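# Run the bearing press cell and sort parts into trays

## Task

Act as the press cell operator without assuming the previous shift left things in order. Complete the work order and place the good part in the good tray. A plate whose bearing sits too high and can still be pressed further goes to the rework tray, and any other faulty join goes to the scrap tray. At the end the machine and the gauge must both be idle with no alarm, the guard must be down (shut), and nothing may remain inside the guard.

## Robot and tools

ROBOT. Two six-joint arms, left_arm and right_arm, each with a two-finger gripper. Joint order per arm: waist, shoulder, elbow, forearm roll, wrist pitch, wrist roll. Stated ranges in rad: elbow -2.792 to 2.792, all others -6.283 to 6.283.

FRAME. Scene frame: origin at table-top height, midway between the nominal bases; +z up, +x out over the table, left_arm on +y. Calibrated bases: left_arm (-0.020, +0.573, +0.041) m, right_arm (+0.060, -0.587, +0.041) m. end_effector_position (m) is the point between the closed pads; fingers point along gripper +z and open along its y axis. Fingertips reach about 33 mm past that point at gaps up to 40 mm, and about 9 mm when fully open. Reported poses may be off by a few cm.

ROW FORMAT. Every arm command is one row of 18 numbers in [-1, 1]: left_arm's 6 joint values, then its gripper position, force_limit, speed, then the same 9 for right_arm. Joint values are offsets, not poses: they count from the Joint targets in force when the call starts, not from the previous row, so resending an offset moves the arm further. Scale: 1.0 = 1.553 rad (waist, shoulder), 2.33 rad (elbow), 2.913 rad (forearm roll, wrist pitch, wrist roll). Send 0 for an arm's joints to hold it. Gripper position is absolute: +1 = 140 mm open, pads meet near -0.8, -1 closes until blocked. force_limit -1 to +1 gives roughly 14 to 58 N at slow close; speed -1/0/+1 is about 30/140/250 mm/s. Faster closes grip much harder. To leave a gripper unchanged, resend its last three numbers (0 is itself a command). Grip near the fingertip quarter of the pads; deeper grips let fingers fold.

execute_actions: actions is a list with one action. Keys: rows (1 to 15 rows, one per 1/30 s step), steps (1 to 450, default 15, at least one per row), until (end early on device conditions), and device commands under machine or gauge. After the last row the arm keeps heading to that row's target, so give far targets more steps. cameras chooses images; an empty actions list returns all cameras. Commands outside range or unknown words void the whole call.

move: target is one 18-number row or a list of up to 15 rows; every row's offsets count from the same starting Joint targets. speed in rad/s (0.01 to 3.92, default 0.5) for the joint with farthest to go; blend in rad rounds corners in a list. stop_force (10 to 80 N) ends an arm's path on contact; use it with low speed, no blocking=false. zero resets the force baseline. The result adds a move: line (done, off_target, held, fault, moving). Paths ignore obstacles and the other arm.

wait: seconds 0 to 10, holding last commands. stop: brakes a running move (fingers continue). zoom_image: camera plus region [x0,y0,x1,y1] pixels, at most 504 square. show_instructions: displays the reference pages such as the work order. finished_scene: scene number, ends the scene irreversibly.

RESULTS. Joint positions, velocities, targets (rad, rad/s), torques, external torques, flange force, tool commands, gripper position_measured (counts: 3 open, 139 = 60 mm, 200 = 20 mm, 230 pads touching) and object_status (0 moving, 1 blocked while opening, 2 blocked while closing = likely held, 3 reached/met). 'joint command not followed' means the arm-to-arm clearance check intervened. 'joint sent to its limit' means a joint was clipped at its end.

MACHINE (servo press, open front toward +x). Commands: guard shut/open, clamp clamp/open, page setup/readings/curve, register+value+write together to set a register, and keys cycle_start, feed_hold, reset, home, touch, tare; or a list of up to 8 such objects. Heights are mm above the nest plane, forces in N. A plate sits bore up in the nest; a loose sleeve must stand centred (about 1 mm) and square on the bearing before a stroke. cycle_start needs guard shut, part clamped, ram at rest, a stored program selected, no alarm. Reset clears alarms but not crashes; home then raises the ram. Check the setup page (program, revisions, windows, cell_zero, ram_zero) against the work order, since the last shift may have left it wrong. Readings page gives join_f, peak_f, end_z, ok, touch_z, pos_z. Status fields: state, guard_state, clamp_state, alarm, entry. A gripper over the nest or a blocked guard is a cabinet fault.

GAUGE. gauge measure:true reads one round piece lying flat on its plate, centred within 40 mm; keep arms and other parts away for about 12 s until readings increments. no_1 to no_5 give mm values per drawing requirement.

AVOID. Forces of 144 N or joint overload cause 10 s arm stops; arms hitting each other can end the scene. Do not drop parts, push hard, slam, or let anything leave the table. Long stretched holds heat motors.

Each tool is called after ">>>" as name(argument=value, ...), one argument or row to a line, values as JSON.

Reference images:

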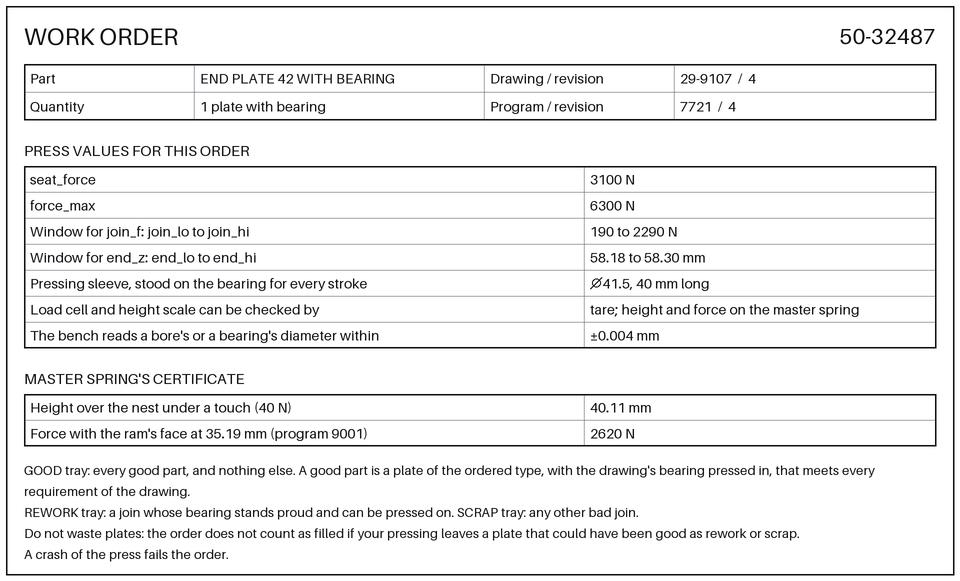

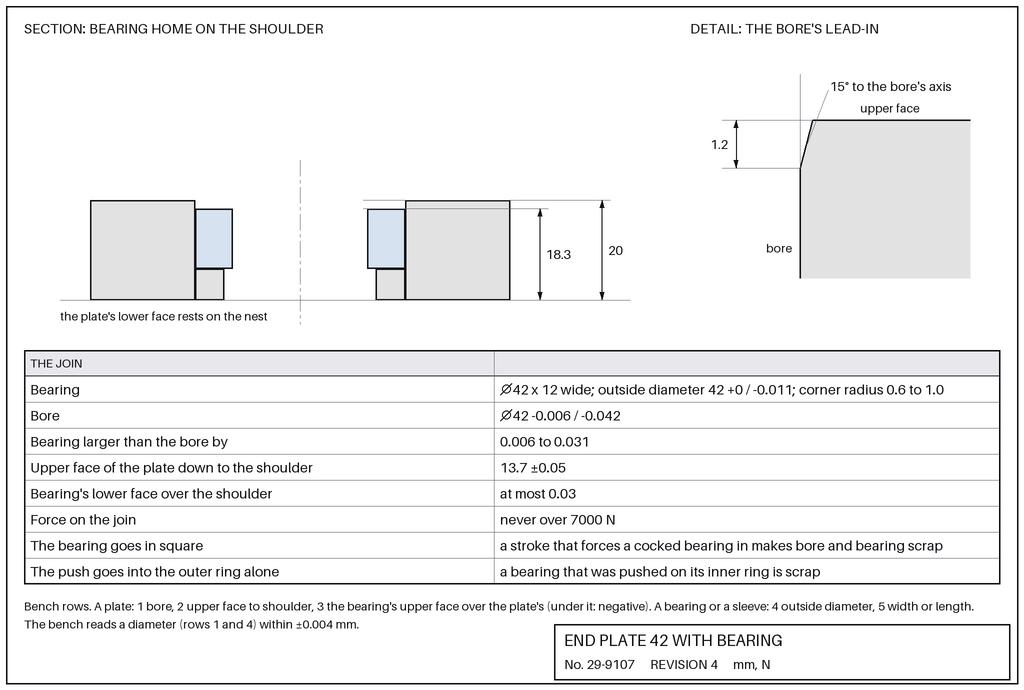

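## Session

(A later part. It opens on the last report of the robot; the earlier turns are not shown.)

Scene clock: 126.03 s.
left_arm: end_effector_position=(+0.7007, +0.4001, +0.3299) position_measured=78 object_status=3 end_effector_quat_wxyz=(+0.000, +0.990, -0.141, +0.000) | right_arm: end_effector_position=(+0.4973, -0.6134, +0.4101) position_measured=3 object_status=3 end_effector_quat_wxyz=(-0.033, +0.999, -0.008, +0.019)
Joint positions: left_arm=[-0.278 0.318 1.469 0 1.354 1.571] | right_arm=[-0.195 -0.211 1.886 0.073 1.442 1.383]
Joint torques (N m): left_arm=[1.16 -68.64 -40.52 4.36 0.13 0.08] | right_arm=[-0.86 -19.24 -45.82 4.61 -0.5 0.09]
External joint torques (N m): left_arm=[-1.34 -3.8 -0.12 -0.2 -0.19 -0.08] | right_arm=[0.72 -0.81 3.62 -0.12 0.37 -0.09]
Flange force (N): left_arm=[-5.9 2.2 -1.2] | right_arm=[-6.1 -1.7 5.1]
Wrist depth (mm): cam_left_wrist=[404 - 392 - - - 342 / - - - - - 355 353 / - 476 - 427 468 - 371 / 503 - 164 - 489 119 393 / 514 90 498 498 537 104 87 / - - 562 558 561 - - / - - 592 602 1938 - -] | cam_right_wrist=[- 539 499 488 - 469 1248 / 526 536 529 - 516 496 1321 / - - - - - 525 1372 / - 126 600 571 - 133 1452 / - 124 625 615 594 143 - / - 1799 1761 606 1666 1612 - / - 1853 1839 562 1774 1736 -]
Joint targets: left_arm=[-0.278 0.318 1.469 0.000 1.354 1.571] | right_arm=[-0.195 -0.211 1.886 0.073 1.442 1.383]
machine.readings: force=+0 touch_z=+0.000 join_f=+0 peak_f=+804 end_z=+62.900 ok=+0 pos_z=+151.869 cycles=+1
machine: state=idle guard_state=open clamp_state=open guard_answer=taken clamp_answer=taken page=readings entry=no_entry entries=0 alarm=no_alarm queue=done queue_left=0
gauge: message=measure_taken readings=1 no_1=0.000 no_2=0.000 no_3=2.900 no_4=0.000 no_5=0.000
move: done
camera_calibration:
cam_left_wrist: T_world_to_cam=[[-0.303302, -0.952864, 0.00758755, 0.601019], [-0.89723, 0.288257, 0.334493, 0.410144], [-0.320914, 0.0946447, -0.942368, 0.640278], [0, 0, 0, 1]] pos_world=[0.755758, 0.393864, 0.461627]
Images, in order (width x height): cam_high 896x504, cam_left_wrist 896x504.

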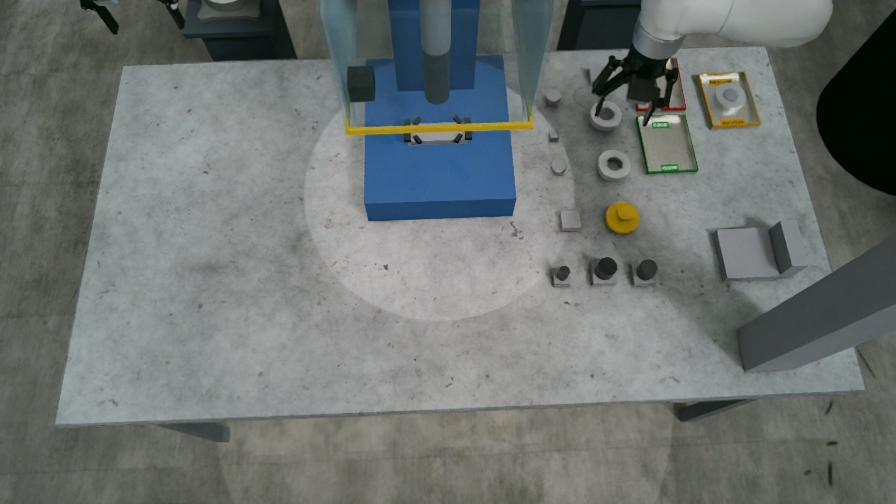

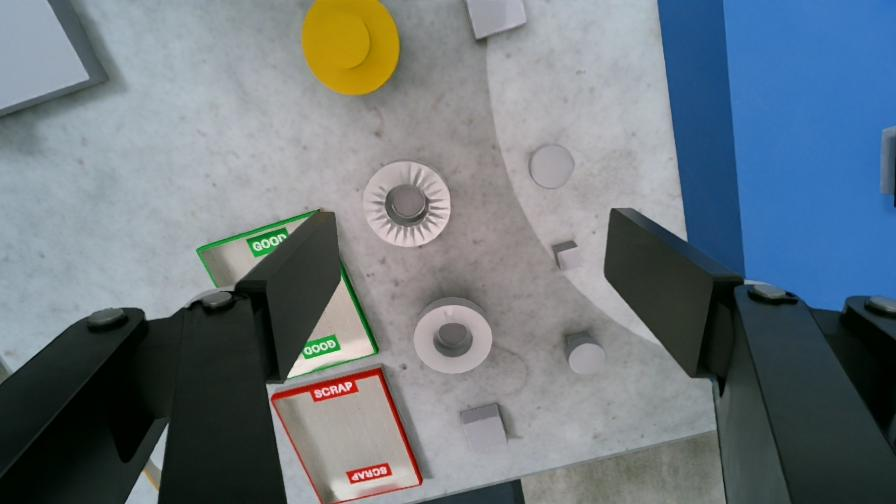

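>>> move(
  target=[
    [0.3350,0.2717,0.0045,-0.3525,0.0122,0.7939,1,0,-0.2,0,0,0,0,0,0,1,1,1],
    [0.3350,0.3232,0.0045,-0.3525,0.0122,0.7939,1,0,-0.2,0,0,0,0,0,0,1,1,1],
  ],
  speed=[0.8,0.1],
  cameras=["cam_left_wrist","cam_high"],
)

Scene clock: 134.93 s.
left_arm: end_effector_position=(+0.8180, +0.5240, +0.0778) position_measured=3 object_status=3 end_effector_quat_wxyz=(+0.354, +0.612, -0.612, +0.354) | right_arm: end_effector_position=(+0.4973, -0.6134, +0.4101) position_measured=3 object_status=3 end_effector_quat_wxyz=(-0.033, +0.999, -0.008, +0.019)
Joint positions: left_arm=[0.242 0.82 1.479 -1.027 1.39 3.884] | right_arm=[-0.195 -0.211 1.886 0.073 1.442 1.383]
Joint torques (N m): left_arm=[1.14 -98.36 -27.59 0.19 1.82 0.08] | right_arm=[-0.79 -18.88 -45.74 4.65 -0.43 0.1]
External joint torques (N m): left_arm=[-1.42 -4.76 -0.54 -0.26 -0.24 -0.08] | right_arm=[0.63 -0.99 3.58 -0.14 0.3 -0.1]
Flange force (N): left_arm=[6.0 3.9 0.2] | right_arm=[-6.4 -1.5 5.1]
Wrist depth (mm): cam_left_wrist=[441 411 424 425 415 414 403 / - 234 344 - 349 326 350 / 294 253 292 202 232 234 231 / 170 137 - 207 244 139 199 / - 115 222 - - - 98 / - 194 202 - - 192 91 / - 178 175 - 178 182 -] | cam_right_wrist=[546 524 509 508 - 497 1300 / 512 - 508 521 - 493 1328 / 488 586 - - - 1241 1364 / 495 135 - - - 133 1411 / - 124 1623 598 1678 133 - / - 1761 1786 - 1655 1623 - / - 1867 504 549 1655 1655 -]
Joint targets: left_arm=[0.242 0.820 1.479 -1.027 1.389 3.884] | right_arm=[-0.195 -0.211 1.886 0.073 1.442 1.383]
machine.readings: force=+0 touch_z=+0.000 join_f=+0 peak_f=+804 end_z=+62.900 ok=+0 pos_z=+151.869 cycles=+1
machine: state=idle guard_state=open clamp_state=open guard_answer=taken clamp_answer=taken page=readings entry=no_entry entries=0 alarm=no_alarm queue=done queue_left=0
gauge: message=measure_taken readings=1 no_1=0.000 no_2=0.000 no_3=2.900 no_4=0.000 no_5=0.000
move: done
camera_calibration:
cam_left_wrist: T_world_to_cam=[[-0.999654, 0.0192127, -0.0179674, 0.818795], [0.0262774, 0.760664, -0.648614, -0.36245], [0.00120554, -0.648862, -0.760905, 0.540662], [0, 0, 0, 1]] pos_world=[0.827384, 0.610787, 0.191014]
Images, in order (width x height): cam_high 896x504, cam_left_wrist 896x504.

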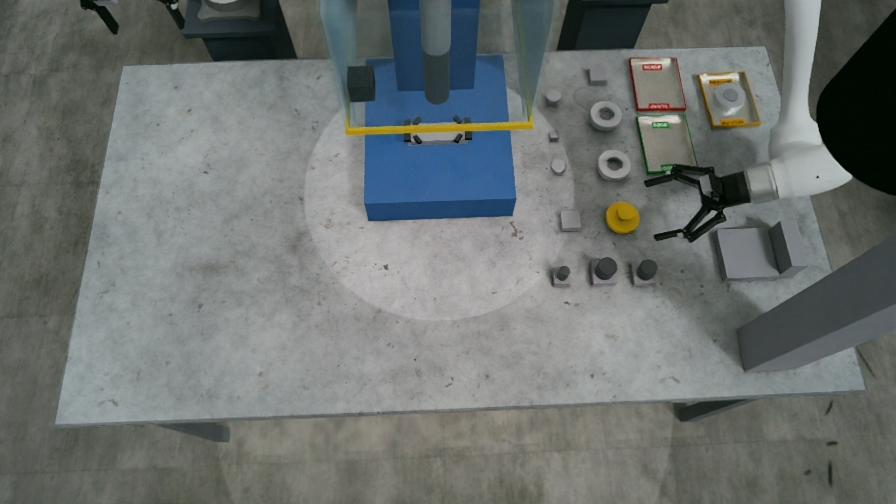

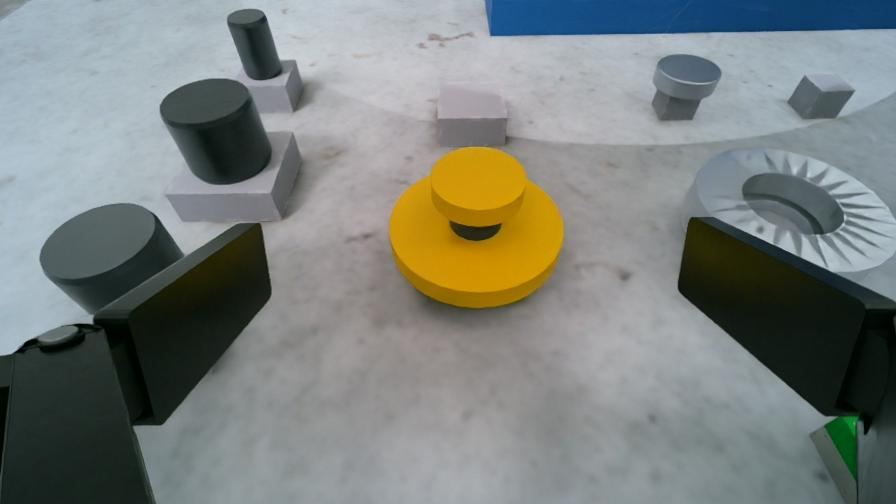

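>>> zoom_image(
  camera="cam_left_wrist",
  region=[370, 130, 580, 330],
)

>>> zoom_image(
  camera="cam_left_wrist",
  region=[0, 0, 504, 280],
)

Scaled by 2.400.

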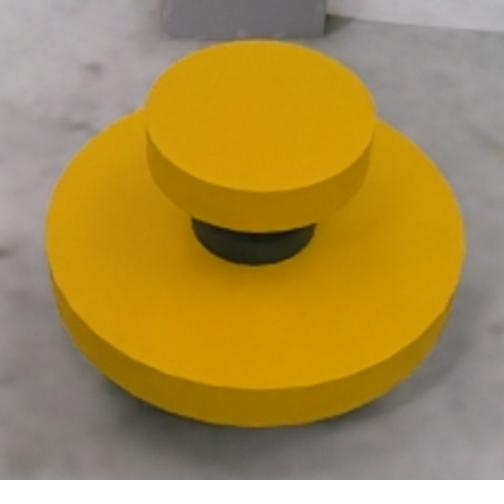

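Scaled by 1.000.

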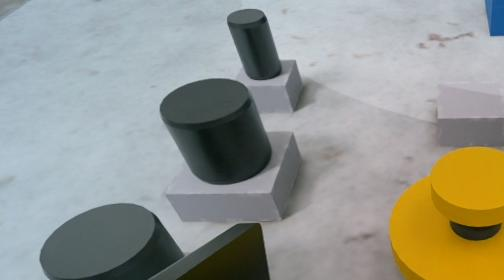

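>>> move(
  target=[
    [-0.0379,0.0154,0.0153,-0.0161,-0.0228,0.0105,0.5,0,0,0,0,0,0,0,0,1,1,1],
    [-0.0379,0.0154,0.0153,-0.0161,-0.0228,0.0105,-1,-0.5,-1,0,0,0,0,0,0,1,1,1],
  ],
  speed=0.06,
  cameras=["cam_left_wrist"],
)

Scene clock: 140.83 s.
left_arm: end_effector_position=(+0.8178, +0.4720, +0.0427) position_measured=102 object_status=0 end_effector_quat_wxyz=(+0.354, +0.612, -0.612, +0.353) | right_arm: end_effector_position=(+0.4973, -0.6134, +0.4101) position_measured=3 object_status=3 end_effector_quat_wxyz=(-0.033, +0.999, -0.008, +0.019)
Joint positions: left_arm=[0.183 0.844 1.515 -1.074 1.323 3.914] | right_arm=[-0.195 -0.211 1.886 0.073 1.442 1.383]
Joint torques (N m): left_arm=[0.44 -94.87 -24.96 0.5 0.64 0.19] | right_arm=[-1.03 -18.92 -45.72 4.65 -0.45 0.13]
External joint torques (N m): left_arm=[-0.72 -7.97 -1.3 -0.73 1.02 -0.19] | right_arm=[0.94 -1.4 3.44 -0.14 0.33 -0.13]
Flange force (N): left_arm=[9.4 5.0 -3.3] | right_arm=[-6.8 -2.2 4.8]
Wrist depth (mm): cam_left_wrist=[353 260 318 335 - 344 322 / 170 180 293 - 265 262 292 / 225 192 237 138 246 243 171 / 200 201 160 129 151 197 152 / - 88 134 144 140 106 86 / - - - 154 157 - - / - - - 145 145 - -] | cam_right_wrist=[- 522 - 511 - 486 1273 / 489 - - - - 1342 1321 / 509 - - 532 532 528 1372 / - 136 - 540 553 133 1395 / - 124 1487 - 1712 142 - / - 1749 1799 - 1623 1612 - / - 1940 1881 562 1736 1678 -]
Joint targets: left_arm=[0.183 0.844 1.515 -1.074 1.323 3.914] | right_arm=[-0.195 -0.211 1.886 0.073 1.442 1.383]
machine.readings: force=+0 touch_z=+0.000 join_f=+0 peak_f=+804 end_z=+62.900 ok=+0 pos_z=+151.869 cycles=+1
machine: state=idle guard_state=open clamp_state=open guard_answer=taken clamp_answer=taken page=readings entry=no_entry entries=0 alarm=no_alarm queue=done queue_left=0
gauge: message=measure_taken readings=1 no_1=0.000 no_2=0.000 no_3=2.900 no_4=0.000 no_5=0.000
move: done
camera_calibration:
cam_left_wrist: T_world_to_cam=[[-0.999665, 0.0192325, -0.0173283, 0.818863], [0.0258778, 0.760663, -0.64863, -0.345313], [0.000706212, -0.648862, -0.760906, 0.480486], [0, 0, 0, 1]] pos_world=[0.827185, 0.558687, 0.155814]
Images, in order (width x height): cam_left_wrist 896x504.

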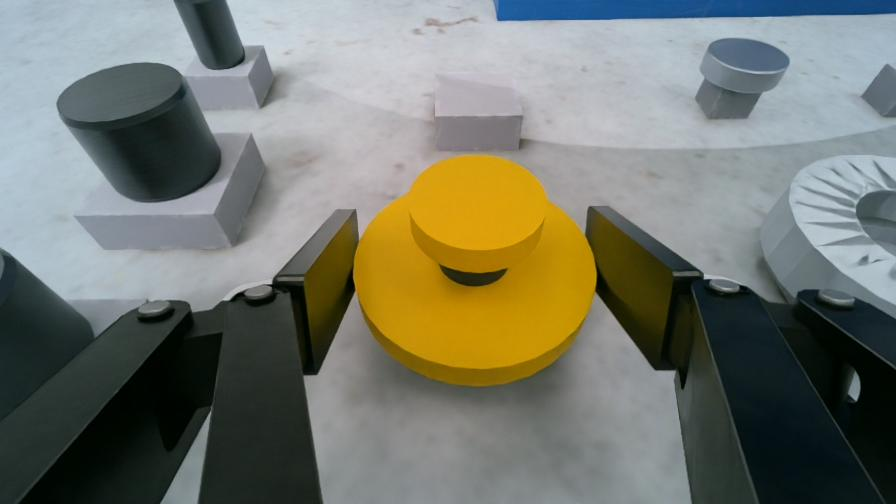

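>>> wait(
  seconds=0.3,
)

>>> move(
  target=[
    [0,-0.0773,0,0,0,0,-1,-0.5,-1,0,0,0,0,0,0,1,1,1],
    [-0.3177,-0.3258,0.1714,-0.0812,-0.1039,-0.0858,-1,-0.5,-1,0,0,0,0,0,0,1,1,1],
    [-0.4152,-0.2336,0.1618,-0.1407,-0.1488,-0.0439,-1,-0.5,-1,0,0,0,0,0,0,1,1,1],
  ],
  speed=[0.1,0.5,0.15],
  blend=[0.02,0.03,0],
  cameras=["cam_left_wrist","cam_nest"],
)

Scene clock: 143.43 s.
left_arm: end_effector_position=(+0.8178, +0.4720, +0.0427) position_measured=102 object_status=2 end_effector_quat_wxyz=(+0.354, +0.612, -0.612, +0.353) | right_arm: end_effector_position=(+0.4973, -0.6134, +0.4101) position_measured=3 object_status=3 end_effector_quat_wxyz=(-0.033, +0.999, -0.008, +0.019)
Joint positions: left_arm=[0.183 0.844 1.515 -1.074 1.323 3.914] | right_arm=[-0.195 -0.211 1.886 0.073 1.442 1.383]
Joint torques (N m): left_arm=[0.9 -96.19 -25.68 0.14 0.82 0.16] | right_arm=[-0.92 -18.98 -45.77 4.67 -0.38 0.1]
External joint torques (N m): left_arm=[-1.22 -6.39 -0.54 -0.37 0.83 -0.16] | right_arm=[0.75 -0.86 3.62 -0.17 0.25 -0.1]
Flange force (N): left_arm=[8.0 5.0 -2.0] | right_arm=[-6.1 -1.7 5.3]
Wrist depth (mm): cam_left_wrist=[367 259 376 343 - 259 314 / 170 201 279 - 281 266 270 / 205 193 247 138 245 245 174 / 205 201 156 129 151 114 152 / - 89 115 144 140 105 86 / - - 157 154 157 - - / - - - 145 148 - -] | cam_right_wrist=[489 532 510 489 - - 1293 / 471 549 531 534 - 511 1335 / 488 566 - - 522 525 1469 / 515 135 554 - - 133 1444 / - 124 1655 - 1812 133 - / - 1749 1724 604 1634 1634 - / - 1839 1812 564 1812 1634 -]
Joint targets: left_arm=[0.183 0.844 1.515 -1.074 1.323 3.914] | right_arm=[-0.195 -0.211 1.886 0.073 1.442 1.383]
Tool commands: left_gripper/position=-1.0 left_gripper/force_limit=-0.5 left_gripper/speed=-1.0 right_gripper/position=+1.0 right_gripper/force_limit=+1.0 right_gripper/speed=+1.0
machine.readings: force=+0 touch_z=+0.000 join_f=+0 peak_f=+804 end_z=+62.900 ok=+0 pos_z=+151.869 cycles=+1
machine: state=idle guard_state=open clamp_state=open guard_answer=taken clamp_answer=taken page=readings entry=no_entry entries=0 alarm=no_alarm queue=done queue_left=0
gauge: message=measure_taken readings=1 no_1=0.000 no_2=0.000 no_3=2.900 no_4=0.000 no_5=0.000
wait: 0.30 s; at rest from the start

Scene clock: 147.07 s.
left_arm: end_effector_position=(+0.5993, +0.0127, +0.1748) position_measured=102 object_status=2 end_effector_quat_wxyz=(+0.354, +0.612, -0.612, +0.354) | right_arm: end_effector_position=(+0.4973, -0.6134, +0.4101) position_measured=3 object_status=3 end_effector_quat_wxyz=(-0.033, +0.999, -0.008, +0.019)
Joint positions: left_arm=[-0.462 0.481 1.892 -1.484 0.89 3.786] | right_arm=[-0.195 -0.211 1.886 0.073 1.442 1.383]
Joint torques (N m): left_arm=[1.36 -74.65 -29.57 -1.98 2.75 0.07] | right_arm=[-0.92 -18.78 -46.01 4.65 -0.43 0.11]
External joint torques (N m): left_arm=[-1.47 0.63 2.74 0.76 -1.32 -0.07] | right_arm=[0.8 -1.37 3.78 -0.14 0.3 -0.12]
Flange force (N): left_arm=[-0.5 5.3 1.1] | right_arm=[-7.2 -1.9 5.4]
Wrist depth (mm): cam_left_wrist=[- 612 646 - 653 628 184 / - 525 549 329 525 327 175 / - - 282 142 287 262 175 / - 250 156 130 151 230 184 / - 89 115 144 140 105 86 / - - 194 166 190 - - / - - 176 157 172 - -] | cam_right_wrist=[522 535 513 491 483 - 1287 / 504 541 507 - - 524 1321 / 505 564 - - - 532 1372 / 525 135 600 - - 143 1419 / - 124 1774 757 791 133 - / - 1799 1724 588 1644 1644 - / - 1853 1812 563 1678 1666 -]
Joint targets: left_arm=[-0.462 0.481 1.892 -1.484 0.890 3.786] | right_arm=[-0.195 -0.211 1.886 0.073 1.442 1.383]
machine.readings: force=+0 touch_z=+0.000 join_f=+0 peak_f=+804 end_z=+62.900 ok=+0 pos_z=+151.869 cycles=+1
machine: state=idle guard_state=open clamp_state=open guard_answer=taken clamp_answer=taken page=readings entry=no_entry entries=0 alarm=no_alarm queue=done queue_left=0
gauge: message=measure_taken readings=1 no_1=0.000 no_2=0.000 no_3=2.900 no_4=0.000 no_5=0.000
move: done
camera_calibration:
cam_left_wrist: T_world_to_cam=[[-0.999654, 0.0190874, -0.0181164, 0.611694], [0.0262784, 0.7608, -0.648454, 0.0951574], [0.00140564, -0.648705, -0.761038, 0.282806], [0, 0, 0, 1]] pos_world=[0.608584, 0.0993866, 0.288013]
Images, in order (width x height): cam_nest 896x504, cam_left_wrist 896x504.

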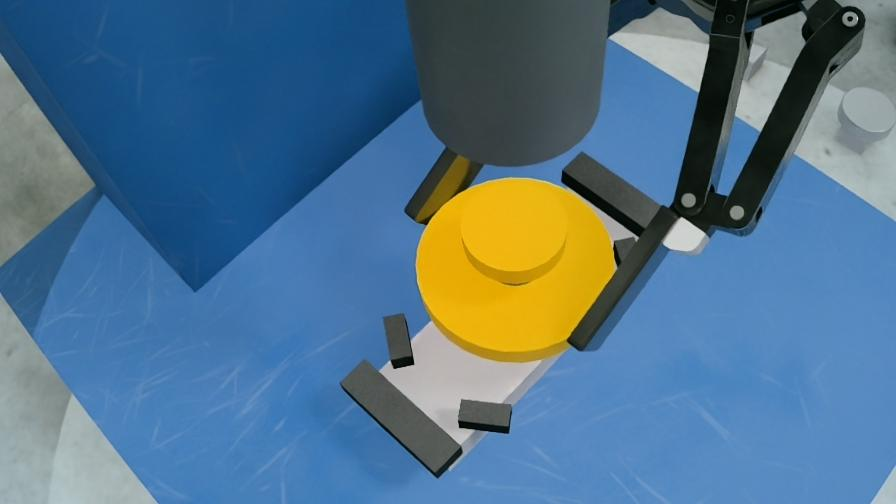

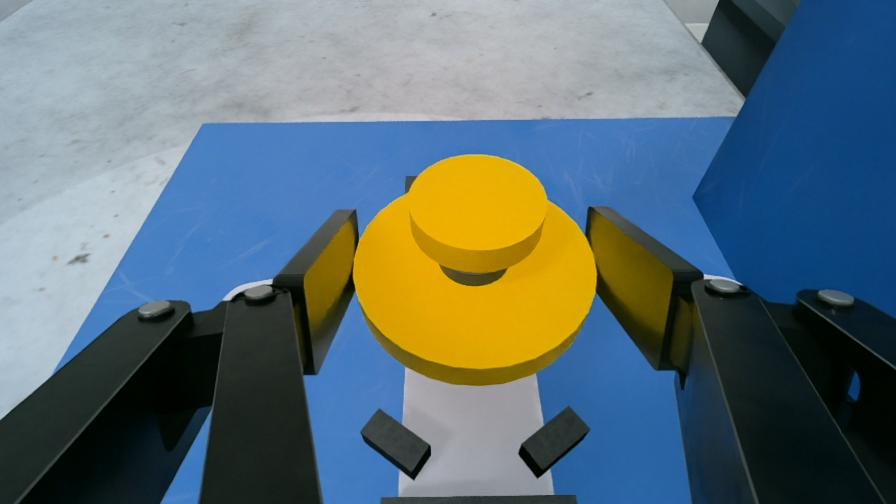

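>>> move(
  target=[0,0.0326,0.0067,-0.0184,-0.0014,0.0291,-1,-0.5,-1,0,0,0,0,0,0,1,1,1],
  speed=0.03,
  stop_force=12,
  cameras=["cam_left_wrist","cam_nest"],
)

Scene clock: 150.57 s.
left_arm: end_effector_position=(+0.5994, +0.0125, +0.1399) position_measured=102 object_status=2 end_effector_quat_wxyz=(+0.354, +0.612, -0.612, +0.354) | right_arm: end_effector_position=(+0.4973, -0.6134, +0.4101) position_measured=3 object_status=3 end_effector_quat_wxyz=(-0.033, +0.999, -0.008, +0.019)
Joint positions: left_arm=[-0.462 0.526 1.906 -1.531 0.886 3.861] | right_arm=[-0.195 -0.211 1.886 0.073 1.442 1.383]
Joint torques (N m): left_arm=[0.09 -58.68 -20.26 0.57 -2.48 0.28] | right_arm=[-1.08 -19.16 -45.63 4.64 -0.37 0.06]
External joint torques (N m): left_arm=[-0.23 -17.31 -4.72 -1.86 4.04 -0.28] | right_arm=[0.88 -0.47 3.48 -0.14 0.24 -0.07]
Flange force (N): left_arm=[16.6 8.9 -16.0] | right_arm=[-5.3 -2.0 5.2]
Wrist depth (mm): cam_left_wrist=[- 608 - - 568 587 184 / - - 280 279 278 277 176 / 385 228 243 142 227 230 176 / 210 203 155 129 151 196 176 / - 89 134 144 144 103 86 / - - 152 135 140 - - / - - 146 112 122 - -] | cam_right_wrist=[462 508 516 493 - 476 1267 / - - 529 - - 501 1321 / - 555 557 531 - 527 1387 / 519 124 601 - - 142 1452 / - 124 1582 - 601 133 - / - 1774 1701 - 1582 1582 - / - 1853 1839 560 1701 1666 -]
Joint targets: left_arm=[-0.462 0.526 1.906 -1.531 0.886 3.861] | right_arm=[-0.195 -0.211 1.886 0.073 1.442 1.383]
machine.readings: force=+0 touch_z=+0.000 join_f=+0 peak_f=+804 end_z=+62.900 ok=+0 pos_z=+151.869 cycles=+1
machine: state=idle guard_state=open clamp_state=open guard_answer=taken clamp_answer=taken page=readings entry=no_entry entries=0 alarm=no_alarm queue=done queue_left=0
gauge: message=measure_taken readings=1 no_1=0.000 no_2=0.000 no_3=2.900 no_4=0.000 no_5=0.000
move: contact (left_arm)
camera_calibration:
cam_left_wrist: T_world_to_cam=[[-0.999659, 0.018992, -0.0179186, 0.611223], [0.026078, 0.760529, -0.648781, 0.0726881], [0.00130596, -0.649027, -0.760764, 0.256194], [0, 0, 0, 1]] pos_world=[0.608785, 0.0993871, 0.253014]
Images, in order (width x height): cam_nest 896x504, cam_left_wrist 896x504.

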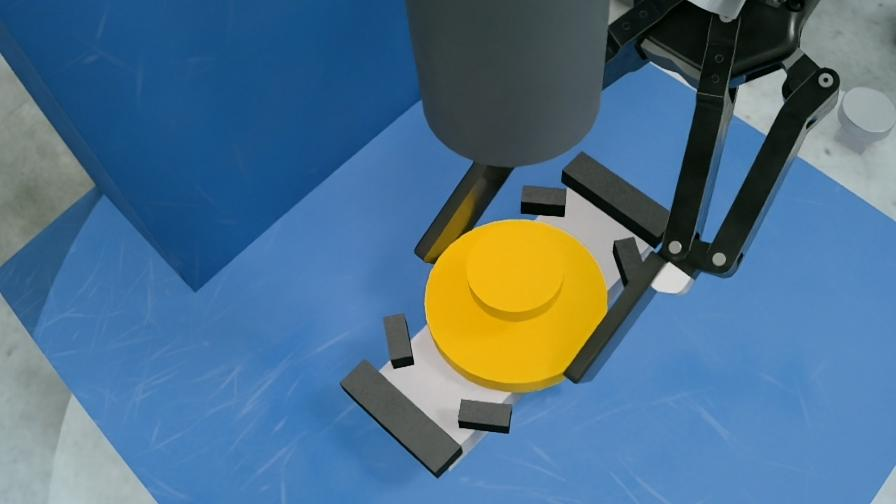

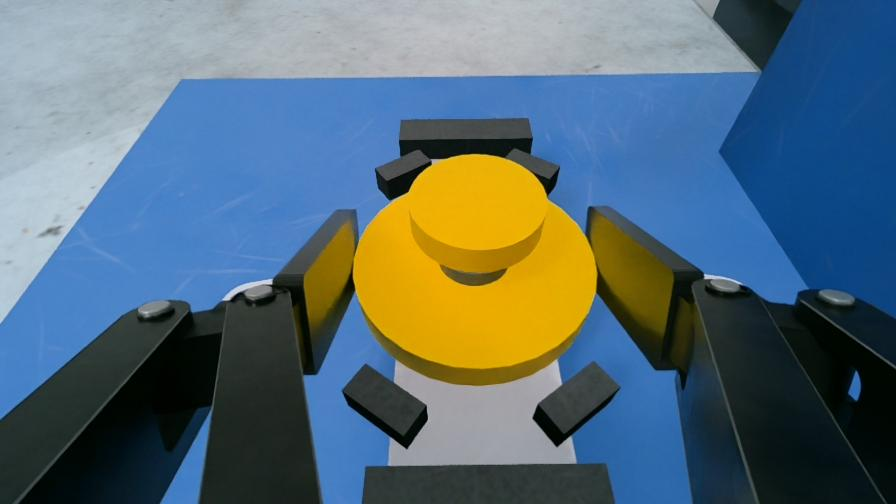

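>>> move(
  target=[
    [0,0,0,0,0,0,0.5,-0.5,-0.6,0,0,0,0,0,0,1,1,1],
    [0.0547,-0.0473,0.0127,0.0318,0.0206,-0.0165,0.5,-0.5,-0.6,0,0,0,0,0,0,1,1,1],
    [0.3109,-0.1654,0.0069,0.1399,0.1381,-0.0547,0.5,-0.5,-0.6,0,0,0,0,0,0,1,1,1],
  ],
  speed=[0.08,0.1,0.4],
  blend=[0,0.02,0],
  cameras=["cam_nest","cam_high"],
)

Scene clock: 154.70 s.
left_arm: end_effector_position=(+0.5995, +0.3304, +0.3004) position_measured=66 object_status=3 end_effector_quat_wxyz=(+0.353, +0.612, -0.612, +0.354) | right_arm: end_effector_position=(+0.4973, -0.6134, +0.4101) position_measured=3 object_status=3 end_effector_quat_wxyz=(-0.033, +0.999, -0.008, +0.019)
Joint positions: left_arm=[0.021 0.269 1.922 -1.124 1.288 3.702] | right_arm=[-0.195 -0.211 1.886 0.073 1.442 1.383]
Joint torques (N m): left_arm=[1.25 -54.97 -31.07 -0.09 1.49 0.06] | right_arm=[-0.94 -19.55 -45.8 4.66 -0.45 0.16]
External joint torques (N m): left_arm=[-1.43 -3.61 -0.53 -0.35 -0.24 -0.06] | right_arm=[0.84 -0.76 3.44 -0.13 0.32 -0.16]
Flange force (N): left_arm=[4.9 4.1 0.9] | right_arm=[-5.8 -1.8 4.9]
Wrist depth (mm): cam_left_wrist=[3076 - 834 - 400 320 329 / 2461 774 612 539 403 365 2675 / - 617 484 468 466 421 2140 / - 559 396 429 416 127 1953 / - 90 429 - - 109 1697 / - - 450 415 - - - / - - - 399 384 - -] | cam_right_wrist=[- 531 - - - 483 1267 / 470 545 536 - - 499 1307 / 488 - - 548 - 1469 1364 / 527 136 - 588 560 142 1452 / - 124 1562 - - 133 - / - 1761 1761 - 1542 1644 - / - 1895 1812 559 1724 1712 -]
Joint targets: left_arm=[0.021 0.269 1.922 -1.124 1.288 3.702] | right_arm=[-0.195 -0.211 1.886 0.073 1.442 1.383]
machine.readings: force=+0 touch_z=+0.000 join_f=+0 peak_f=+804 end_z=+62.900 ok=+0 pos_z=+151.869 cycles=+1
machine: state=idle guard_state=open clamp_state=open guard_answer=taken clamp_answer=taken page=readings entry=no_entry entries=0 alarm=no_alarm queue=done queue_left=0
gauge: message=measure_taken readings=1 no_1=0.000 no_2=0.000 no_3=2.900 no_4=0.000 no_5=0.000
move: done
Images, in order (width x height): cam_high 896x504, cam_nest 896x504.

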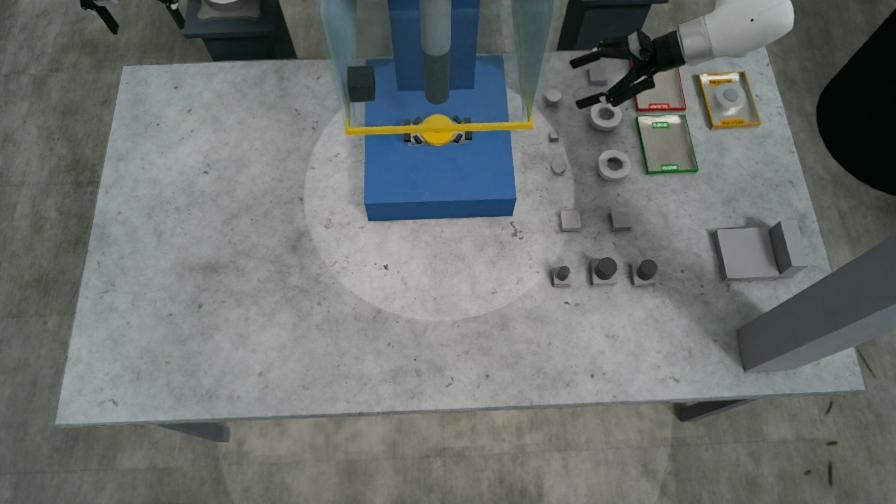

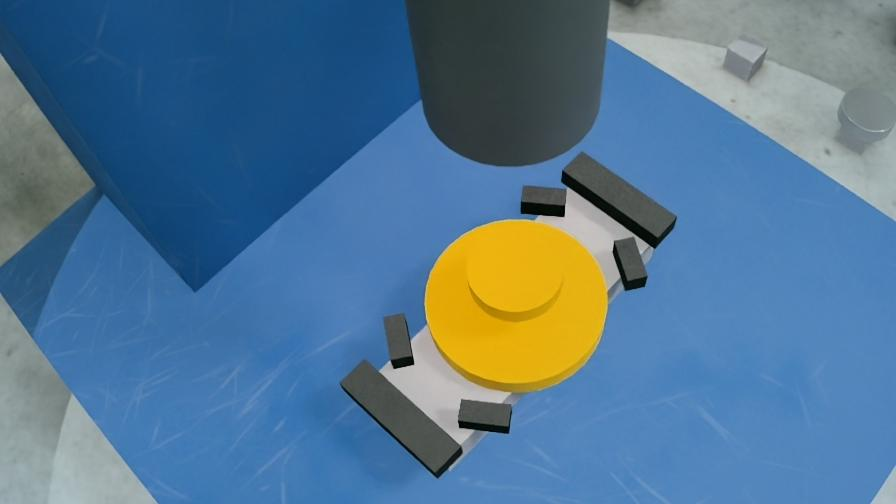

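>>> execute_actions(
  actions=[
    {"machine":[{"clamp":"clamp"},{"guard":"shut"},{"tare":true},{"touch":true}],"steps":450,"until":{"machine":{"queue":["!=","running"]}}},
  ],
  cameras=["cam_nest"],
)

Scene clock: 169.80 s.
left_arm: end_effector_position=(+0.5995, +0.3304, +0.3004) position_measured=66 object_status=3 end_effector_quat_wxyz=(+0.353, +0.612, -0.612, +0.354) | right_arm: end_effector_position=(+0.4973, -0.6134, +0.4101) position_measured=3 object_status=3 end_effector_quat_wxyz=(-0.033, +0.999, -0.008, +0.019)
Joint positions: left_arm=[0.021 0.269 1.922 -1.124 1.288 3.702] | right_arm=[-0.195 -0.211 1.886 0.073 1.442 1.383]
Joint torques (N m): left_arm=[1.2 -54.96 -31.13 -0.15 1.51 0.1] | right_arm=[-0.77 -19.13 -45.91 4.61 -0.45 0.12]
External joint torques (N m): left_arm=[-1.41 -3.4 -0.45 -0.29 -0.27 -0.1] | right_arm=[0.63 -0.92 3.71 -0.11 0.32 -0.12]
Flange force (N): left_arm=[4.7 3.9 0.9] | right_arm=[-6.5 -1.4 5.3]
Wrist depth (mm): cam_left_wrist=[2591 988 831 908 638 321 2965 / 784 735 622 504 447 362 2511 / - 687 500 467 458 415 2197 / - - 154 412 382 138 1938 / - 90 426 - - 109 88 / - - - 439 446 - - / - - - 358 389 - -] | cam_right_wrist=[457 - 508 - 494 466 1273 / 455 - - - 507 513 1335 / - - 593 543 535 1328 1372 / - 124 580 563 - 133 1469 / - 124 1701 606 587 134 - / - 107 1749 - 1623 1634 - / - 1895 1853 563 594 1678 -]
Joint targets: left_arm=[0.021 0.269 1.922 -1.124 1.288 3.702] | right_arm=[-0.195 -0.211 1.886 0.073 1.442 1.383]
Tool commands: left_gripper/position=+0.5 left_gripper/force_limit=-0.5 left_gripper/speed=-0.6 right_gripper/position=+1.0 right_gripper/force_limit=+1.0 right_gripper/speed=+1.0
machine.readings: force=+0 touch_z=+40.096 join_f=+0 peak_f=+804 end_z=+62.900 ok=+0 pos_z=+151.869 cycles=+1
machine: state=idle guard_state=shut clamp_state=clamped guard_answer=taken clamp_answer=taken page=readings entry=taken entries=2 alarm=no_alarm queue=done queue_left=0
gauge: message=measure_taken readings=1 no_1=0.000 no_2=0.000 no_3=2.900 no_4=0.000 no_5=0.000
Images, in order (width x height): cam_nest 896x504.

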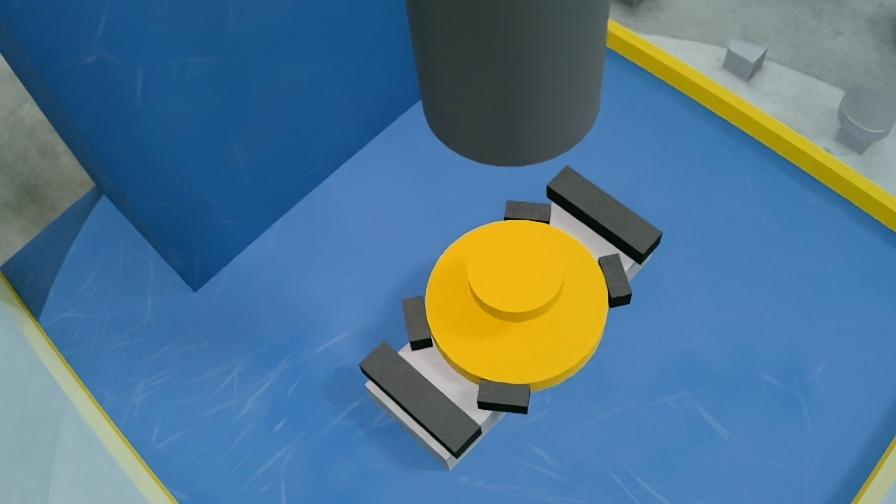

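>>> execute_actions(
  actions=[
    {"machine":[{"register":"program","value":9001,"write":true},{"cycle_start":true}],"steps":450,"until":{"machine":{"queue":["!=","running"]}}},
  ],
)

>>> execute_actions(
  actions=[
    {"machine":{"page":"curve"},"steps":1},
  ],
)

>>> execute_actions(
  actions=[
    {"machine":{"page":"setup"},"steps":1},
  ],
)

Scene clock: 175.23 s.
left_arm: end_effector_position=(+0.5995, +0.3304, +0.3004) position_measured=66 object_status=3 end_effector_quat_wxyz=(+0.353, +0.612, -0.612, +0.354) | right_arm: end_effector_position=(+0.4973, -0.6134, +0.4101) position_measured=3 object_status=3 end_effector_quat_wxyz=(-0.033, +0.999, -0.008, +0.019)
Joint positions: left_arm=[0.021 0.269 1.922 -1.124 1.288 3.702] | right_arm=[-0.195 -0.211 1.886 0.073 1.442 1.383]
Joint torques (N m): left_arm=[1.47 -54.7 -31.12 -0.11 1.5 0.09] | right_arm=[-0.95 -18.43 -45.94 4.65 -0.44 0.08]
External joint torques (N m): left_arm=[-1.68 -3.63 -0.48 -0.33 -0.26 -0.09] | right_arm=[0.81 -1.66 3.71 -0.15 0.31 -0.08]
Flange force (N): left_arm=[5.1 4.2 1.2] | right_arm=[-7.6 -2.0 5.2]
Wrist depth (mm): cam_left_wrist=[2930 - 954 961 636 320 2930 / 840 799 553 509 527 368 2618 / - - 484 471 459 2104 2159 / - - 386 429 414 139 1893 / - 90 431 - - 109 - / - - - 439 - - - / - - 381 383 388 - -] | cam_right_wrist=[445 - 525 505 485 516 1307 / 462 - 522 - - 502 1357 / 475 540 541 - 539 1280 1364 / 479 135 566 579 546 133 1435 / - 124 1644 601 593 134 - / - 1761 1812 - 1701 1644 - / - 1881 1786 564 1736 1712 -]
Joint targets: left_arm=[0.021 0.269 1.922 -1.124 1.288 3.702] | right_arm=[-0.195 -0.211 1.886 0.073 1.442 1.383]
Tool commands: left_gripper/position=+0.5 left_gripper/force_limit=-0.5 left_gripper/speed=-0.6 right_gripper/position=+1.0 right_gripper/force_limit=+1.0 right_gripper/speed=+1.0
machine.readings: force=+0 touch_z=+40.096 join_f=+2466 peak_f=+2618 end_z=+35.188 ok=+0 pos_z=+151.869 cycles=+2
machine: state=done guard_state=shut clamp_state=clamped guard_answer=taken clamp_answer=taken page=readings entry=taken entries=4 alarm=no_alarm queue=done queue_left=0
gauge: message=measure_taken readings=1 no_1=0.000 no_2=0.000 no_3=2.900 no_4=0.000 no_5=0.000

Scene clock: 175.47 s.
left_arm: end_effector_position=(+0.5995, +0.3304, +0.3004) position_measured=66 object_status=3 end_effector_quat_wxyz=(+0.353, +0.612, -0.612, +0.354) | right_arm: end_effector_position=(+0.4973, -0.6134, +0.4101) position_measured=3 object_status=3 end_effector_quat_wxyz=(-0.033, +0.999, -0.008, +0.019)
Joint positions: left_arm=[0.021 0.269 1.922 -1.124 1.288 3.702] | right_arm=[-0.195 -0.211 1.886 0.073 1.442 1.383]
Joint torques (N m): left_arm=[1.04 -55.04 -31.19 -0.14 1.5 0.07] | right_arm=[-0.92 -19.12 -45.88 4.62 -0.42 0.12]
External joint torques (N m): left_arm=[-1.26 -3.27 -0.47 -0.3 -0.26 -0.07] | right_arm=[0.79 -1.01 3.6 -0.11 0.29 -0.12]
Flange force (N): left_arm=[4.4 3.7 0.8] | right_arm=[-6.4 -1.8 5.2]
Wrist depth (mm): cam_left_wrist=[3039 - 954 879 - 320 2896 / 807 - - 496 525 375 - / - 639 490 467 465 1969 2237 / 561 - 154 424 383 127 1908 / - 90 - - 449 109 - / - - - - 431 - - / - - 377 370 393 - -] | cam_right_wrist=[- 519 - 503 - 477 1293 / 469 571 539 514 - - 1342 / 489 567 554 - 517 - 1395 / 504 136 577 581 - 133 1411 / - 124 1774 - 584 143 - / - 1761 1712 - 1644 1678 - / - 1839 1853 559 1736 2069 -]
Joint targets: left_arm=[0.021 0.269 1.922 -1.124 1.288 3.702] | right_arm=[-0.195 -0.211 1.886 0.073 1.442 1.383]
Tool commands: left_gripper/position=+0.5 left_gripper/force_limit=-0.5 left_gripper/speed=-0.6 right_gripper/position=+1.0 right_gripper/force_limit=+1.0 right_gripper/speed=+1.0
machine.curve: curve1_z=+41.190 curve1_f=+5 curve2_z=+40.333 curve2_f=-1 curve3_z=+39.476 curve3_f=+369 curve4_z=+38.619 curve4_f=+823 curve5_z=+37.761 curve5_f=+1266 curve6_z=+36.904 curve6_f=+1725 curve7_z=+36.047 curve7_f=+2169 curve8_z=+35.190 curve8_f=+2617
machine: state=done guard_state=shut clamp_state=clamped guard_answer=taken clamp_answer=taken page=curve entry=taken entries=4 alarm=no_alarm queue=done queue_left=0
gauge: message=measure_taken readings=1 no_1=0.000 no_2=0.000 no_3=2.900 no_4=0.000 no_5=0.000

Scene clock: 175.70 s.
left_arm: end_effector_position=(+0.5995, +0.3304, +0.3004) position_measured=66 object_status=3 end_effector_quat_wxyz=(+0.353, +0.612, -0.612, +0.354) | right_arm: end_effector_position=(+0.4973, -0.6134, +0.4101) position_measured=3 object_status=3 end_effector_quat_wxyz=(-0.033, +0.999, -0.008, +0.019)
Joint positions: left_arm=[0.021 0.269 1.922 -1.124 1.288 3.702] | right_arm=[-0.195 -0.211 1.886 0.073 1.442 1.383]
Joint torques (N m): left_arm=[1.25 -55.04 -31.16 -0.12 1.45 0.09] | right_arm=[-1.16 -18.93 -45.82 4.67 -0.44 0.1]
External joint torques (N m): left_arm=[-1.44 -3.54 -0.48 -0.32 -0.2 -0.09] | right_arm=[1.05 -1.37 3.48 -0.15 0.31 -0.11]
Flange force (N): left_arm=[4.8 4.0 0.9] | right_arm=[-6.7 -2.5 4.9]
Wrist depth (mm): cam_left_wrist=[3907 1089 1013 969 902 326 326 / 1879 - 559 515 461 367 2564 / 638 648 496 462 464 436 - / - 578 154 414 416 127 1879 / - 90 133 - 445 109 89 / - - 433 444 433 - - / - - - 362 388 - -] | cam_right_wrist=[441 525 - 512 484 471 1280 / 467 523 - - 510 1307 1321 / 518 - - 540 - 1582 1379 / 505 135 - 609 - 133 1461 / - 124 1689 - 1955 133 - / - 1839 1867 - 1496 1623 - / - 1786 513 555 1736 1678 -]
Joint targets: left_arm=[0.021 0.269 1.922 -1.124 1.288 3.702] | right_arm=[-0.195 -0.211 1.886 0.073 1.442 1.383]
Tool commands: left_gripper/position=+0.5 left_gripper/force_limit=-0.5 left_gripper/speed=-0.6 right_gripper/position=+1.0 right_gripper/force_limit=+1.0 right_gripper/speed=+1.0
machine.setup: program=+9001 ram_zero=+168.131 seat_force=+3100 force_max=+6300 join_lo=+190 join_hi=+2290 end_lo=+58.180 end_hi=+58.300 cell_gain=+1.062 cell_zero=+36 program_revision=+1 program_top=+35.190 stored1_number=+1690 stored1_revision=+6 stored2_number=+9001 stored2_revision=+1 stored3_number=+4652 stored3_revision=+2 stored4_number=+7721 stored4_revision=+4 stored5_number=+5238 stored5_revision=+5
machine: state=done guard_state=shut clamp_state=clamped guard_answer=taken clamp_answer=taken page=setup entry=taken entries=4 alarm=no_alarm queue=done queue_left=0
gauge: message=measure_taken readings=1 no_1=0.000 no_2=0.000 no_3=2.900 no_4=0.000 no_5=0.000

>>> execute_actions(
  actions=[
    {"machine":[{"register":"program","value":7721,"write":true,"page":"readings"},{"guard":"open"},{"clamp":"open"}],"steps":200,"until":{"machine":{"queue":["!=","running"],"clamp_state":"open"}}},
  ],
)

>>> move(
  target=[
    [-0.2562,0.1182,0.0058,-0.1081,-0.1175,0.0382,0.5,-0.5,-0.6,0,0,0,0,0,0,1,1,1],
    [-0.3109,0.1654,-0.0069,-0.1399,-0.1381,0.0547,0.5,-0.5,-0.6,0,0,0,0,0,0,1,1,1],
    [-0.3109,0.1654,-0.0069,-0.1399,-0.1381,0.0547,-1,-0.5,-1,0,0,0,0,0,0,1,1,1],
  ],
  speed=[0.4,0.08,0.1],
  blend=[0.01,0,0],
  cameras=["cam_nest","cam_left_wrist"],
)

Scene clock: 181.40 s.
left_arm: end_effector_position=(+0.5995, +0.3304, +0.3004) position_measured=66 object_status=3 end_effector_quat_wxyz=(+0.353, +0.612, -0.612, +0.354) | right_arm: end_effector_position=(+0.4973, -0.6134, +0.4101) position_measured=3 object_status=3 end_effector_quat_wxyz=(-0.033, +0.999, -0.008, +0.019)
Joint positions: left_arm=[0.021 0.269 1.922 -1.124 1.288 3.702] | right_arm=[-0.195 -0.211 1.886 0.073 1.442 1.383]
Joint torques (N m): left_arm=[1.2 -54.81 -31.06 -0.14 1.51 0.06] | right_arm=[-1.19 -18.74 -45.75 4.62 -0.44 0.11]
External joint torques (N m): left_arm=[-1.4 -3.54 -0.31 -0.3 -0.25 -0.06] | right_arm=[1.09 -1.52 3.53 -0.12 0.31 -0.11]
Flange force (N): left_arm=[4.6 4.4 0.9] | right_arm=[-7.0 -2.6 5.0]
Wrist depth (mm): cam_left_wrist=[3196 - 954 947 412 320 2896 / 2511 791 583 534 534 364 2618 / 672 - 503 468 483 439 2197 / - - 135 417 400 138 1893 / - 90 134 444 461 109 88 / - - 439 443 442 - - / - - 416 368 394 - -] | cam_right_wrist=[519 529 - - 483 482 1273 / - 537 - - 512 - 1328 / 481 - - - 521 535 1387 / - 125 576 588 566 133 1461 / - 124 1602 - 1592 133 - / - 1812 1712 - 1701 1612 - / - 1895 1853 562 1712 1655 -]
Joint targets: left_arm=[0.021 0.269 1.922 -1.124 1.288 3.702] | right_arm=[-0.195 -0.211 1.886 0.073 1.442 1.383]
Tool commands: left_gripper/position=+0.5 left_gripper/force_limit=-0.5 left_gripper/speed=-0.6 right_gripper/position=+1.0 right_gripper/force_limit=+1.0 right_gripper/speed=+1.0
machine.readings: force=+0 touch_z=+40.096 join_f=+2466 peak_f=+2618 end_z=+35.188 ok=+0 pos_z=+151.869 cycles=+2
machine: state=idle guard_state=open clamp_state=open guard_answer=taken clamp_answer=taken page=readings entry=taken entries=5 alarm=no_alarm queue=done queue_left=0
gauge: message=measure_taken readings=1 no_1=0.000 no_2=0.000 no_3=2.900 no_4=0.000 no_5=0.000

Scene clock: 184.87 s.
left_arm: end_effector_position=(+0.5994, +0.0126, +0.1398) position_measured=102 object_status=0 end_effector_quat_wxyz=(+0.354, +0.612, -0.612, +0.354) | right_arm: end_effector_position=(+0.4973, -0.6134, +0.4101) position_measured=3 object_status=3 end_effector_quat_wxyz=(-0.033, +0.999, -0.008, +0.019)
Joint positions: left_arm=[-0.462 0.526 1.906 -1.531 0.886 3.861] | right_arm=[-0.195 -0.211 1.886 0.073 1.442 1.383]
Joint torques (N m): left_arm=[-1.73 -68.44 -22.97 -0.63 1.74 -0.01] | right_arm=[-0.51 -18.99 -45.69 4.64 -0.45 0.12]
External joint torques (N m): left_arm=[1.59 -7.35 -1.94 -0.65 -0.19 0.01] | right_arm=[0.28 -0.41 3.69 -0.15 0.31 -0.12]
Flange force (N): left_arm=[6.4 3.6 -7.4] | right_arm=[-5.7 -0.5 5.3]
Wrist depth (mm): cam_left_wrist=[- 587 547 - 548 535 184 / - 269 280 278 277 266 175 / - 236 235 141 226 232 176 / - 203 159 129 150 195 176 / - 89 134 143 143 105 86 / - - 152 134 140 - - / - - 146 112 123 - -] | cam_right_wrist=[466 512 - - 498 473 1248 / 482 531 541 525 509 507 1335 / - 581 557 - - 525 1372 / 522 135 580 557 562 143 1562 / - 124 1644 - 597 133 - / - 1749 1736 - 1655 - - / - 1881 1867 558 1749 1689 -]
Joint targets: left_arm=[-0.462 0.526 1.906 -1.531 0.886 3.861] | right_arm=[-0.195 -0.211 1.886 0.073 1.442 1.383]
machine.readings: force=+0 touch_z=+40.096 join_f=+2466 peak_f=+2618 end_z=+35.188 ok=+0 pos_z=+151.869 cycles=+2
machine: state=idle guard_state=open clamp_state=open guard_answer=taken clamp_answer=taken page=readings entry=taken entries=5 alarm=no_alarm queue=done queue_left=0
gauge: message=measure_taken readings=1 no_1=0.000 no_2=0.000 no_3=2.900 no_4=0.000 no_5=0.000
move: done
camera_calibration:
cam_left_wrist: T_world_to_cam=[[-0.999659, 0.0189296, -0.017992, 0.611248], [0.0260781, 0.760622, -0.648671, 0.0726511], [0.00140597, -0.648919, -0.760856, 0.256145], [0, 0, 0, 1]] pos_world=[0.608785, 0.099387, 0.253014]
Images, in order (width x height): cam_nest 896x504, cam_left_wrist 896x504.

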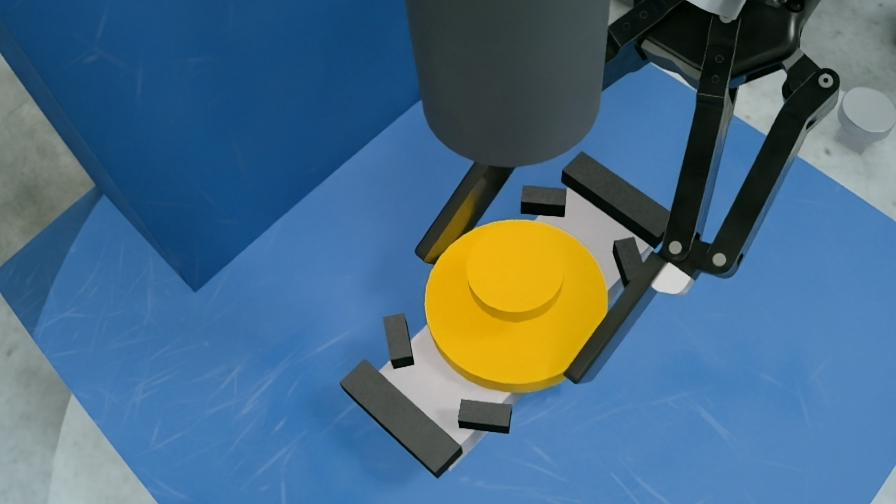

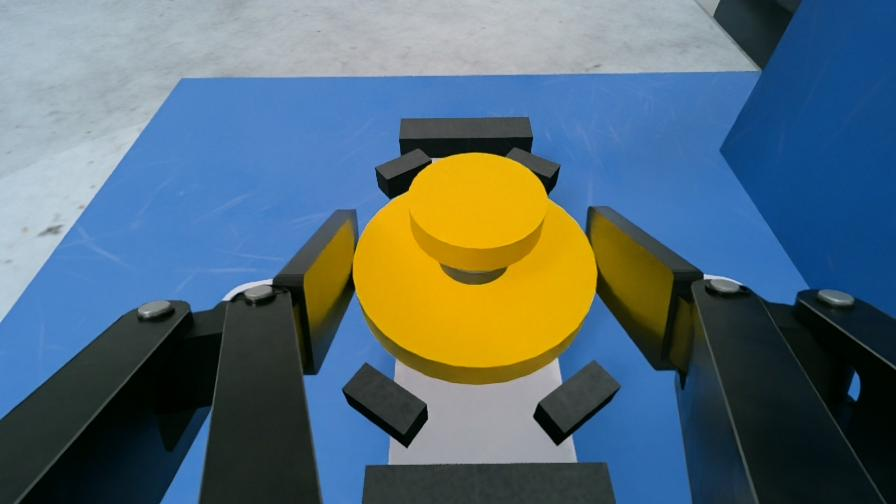

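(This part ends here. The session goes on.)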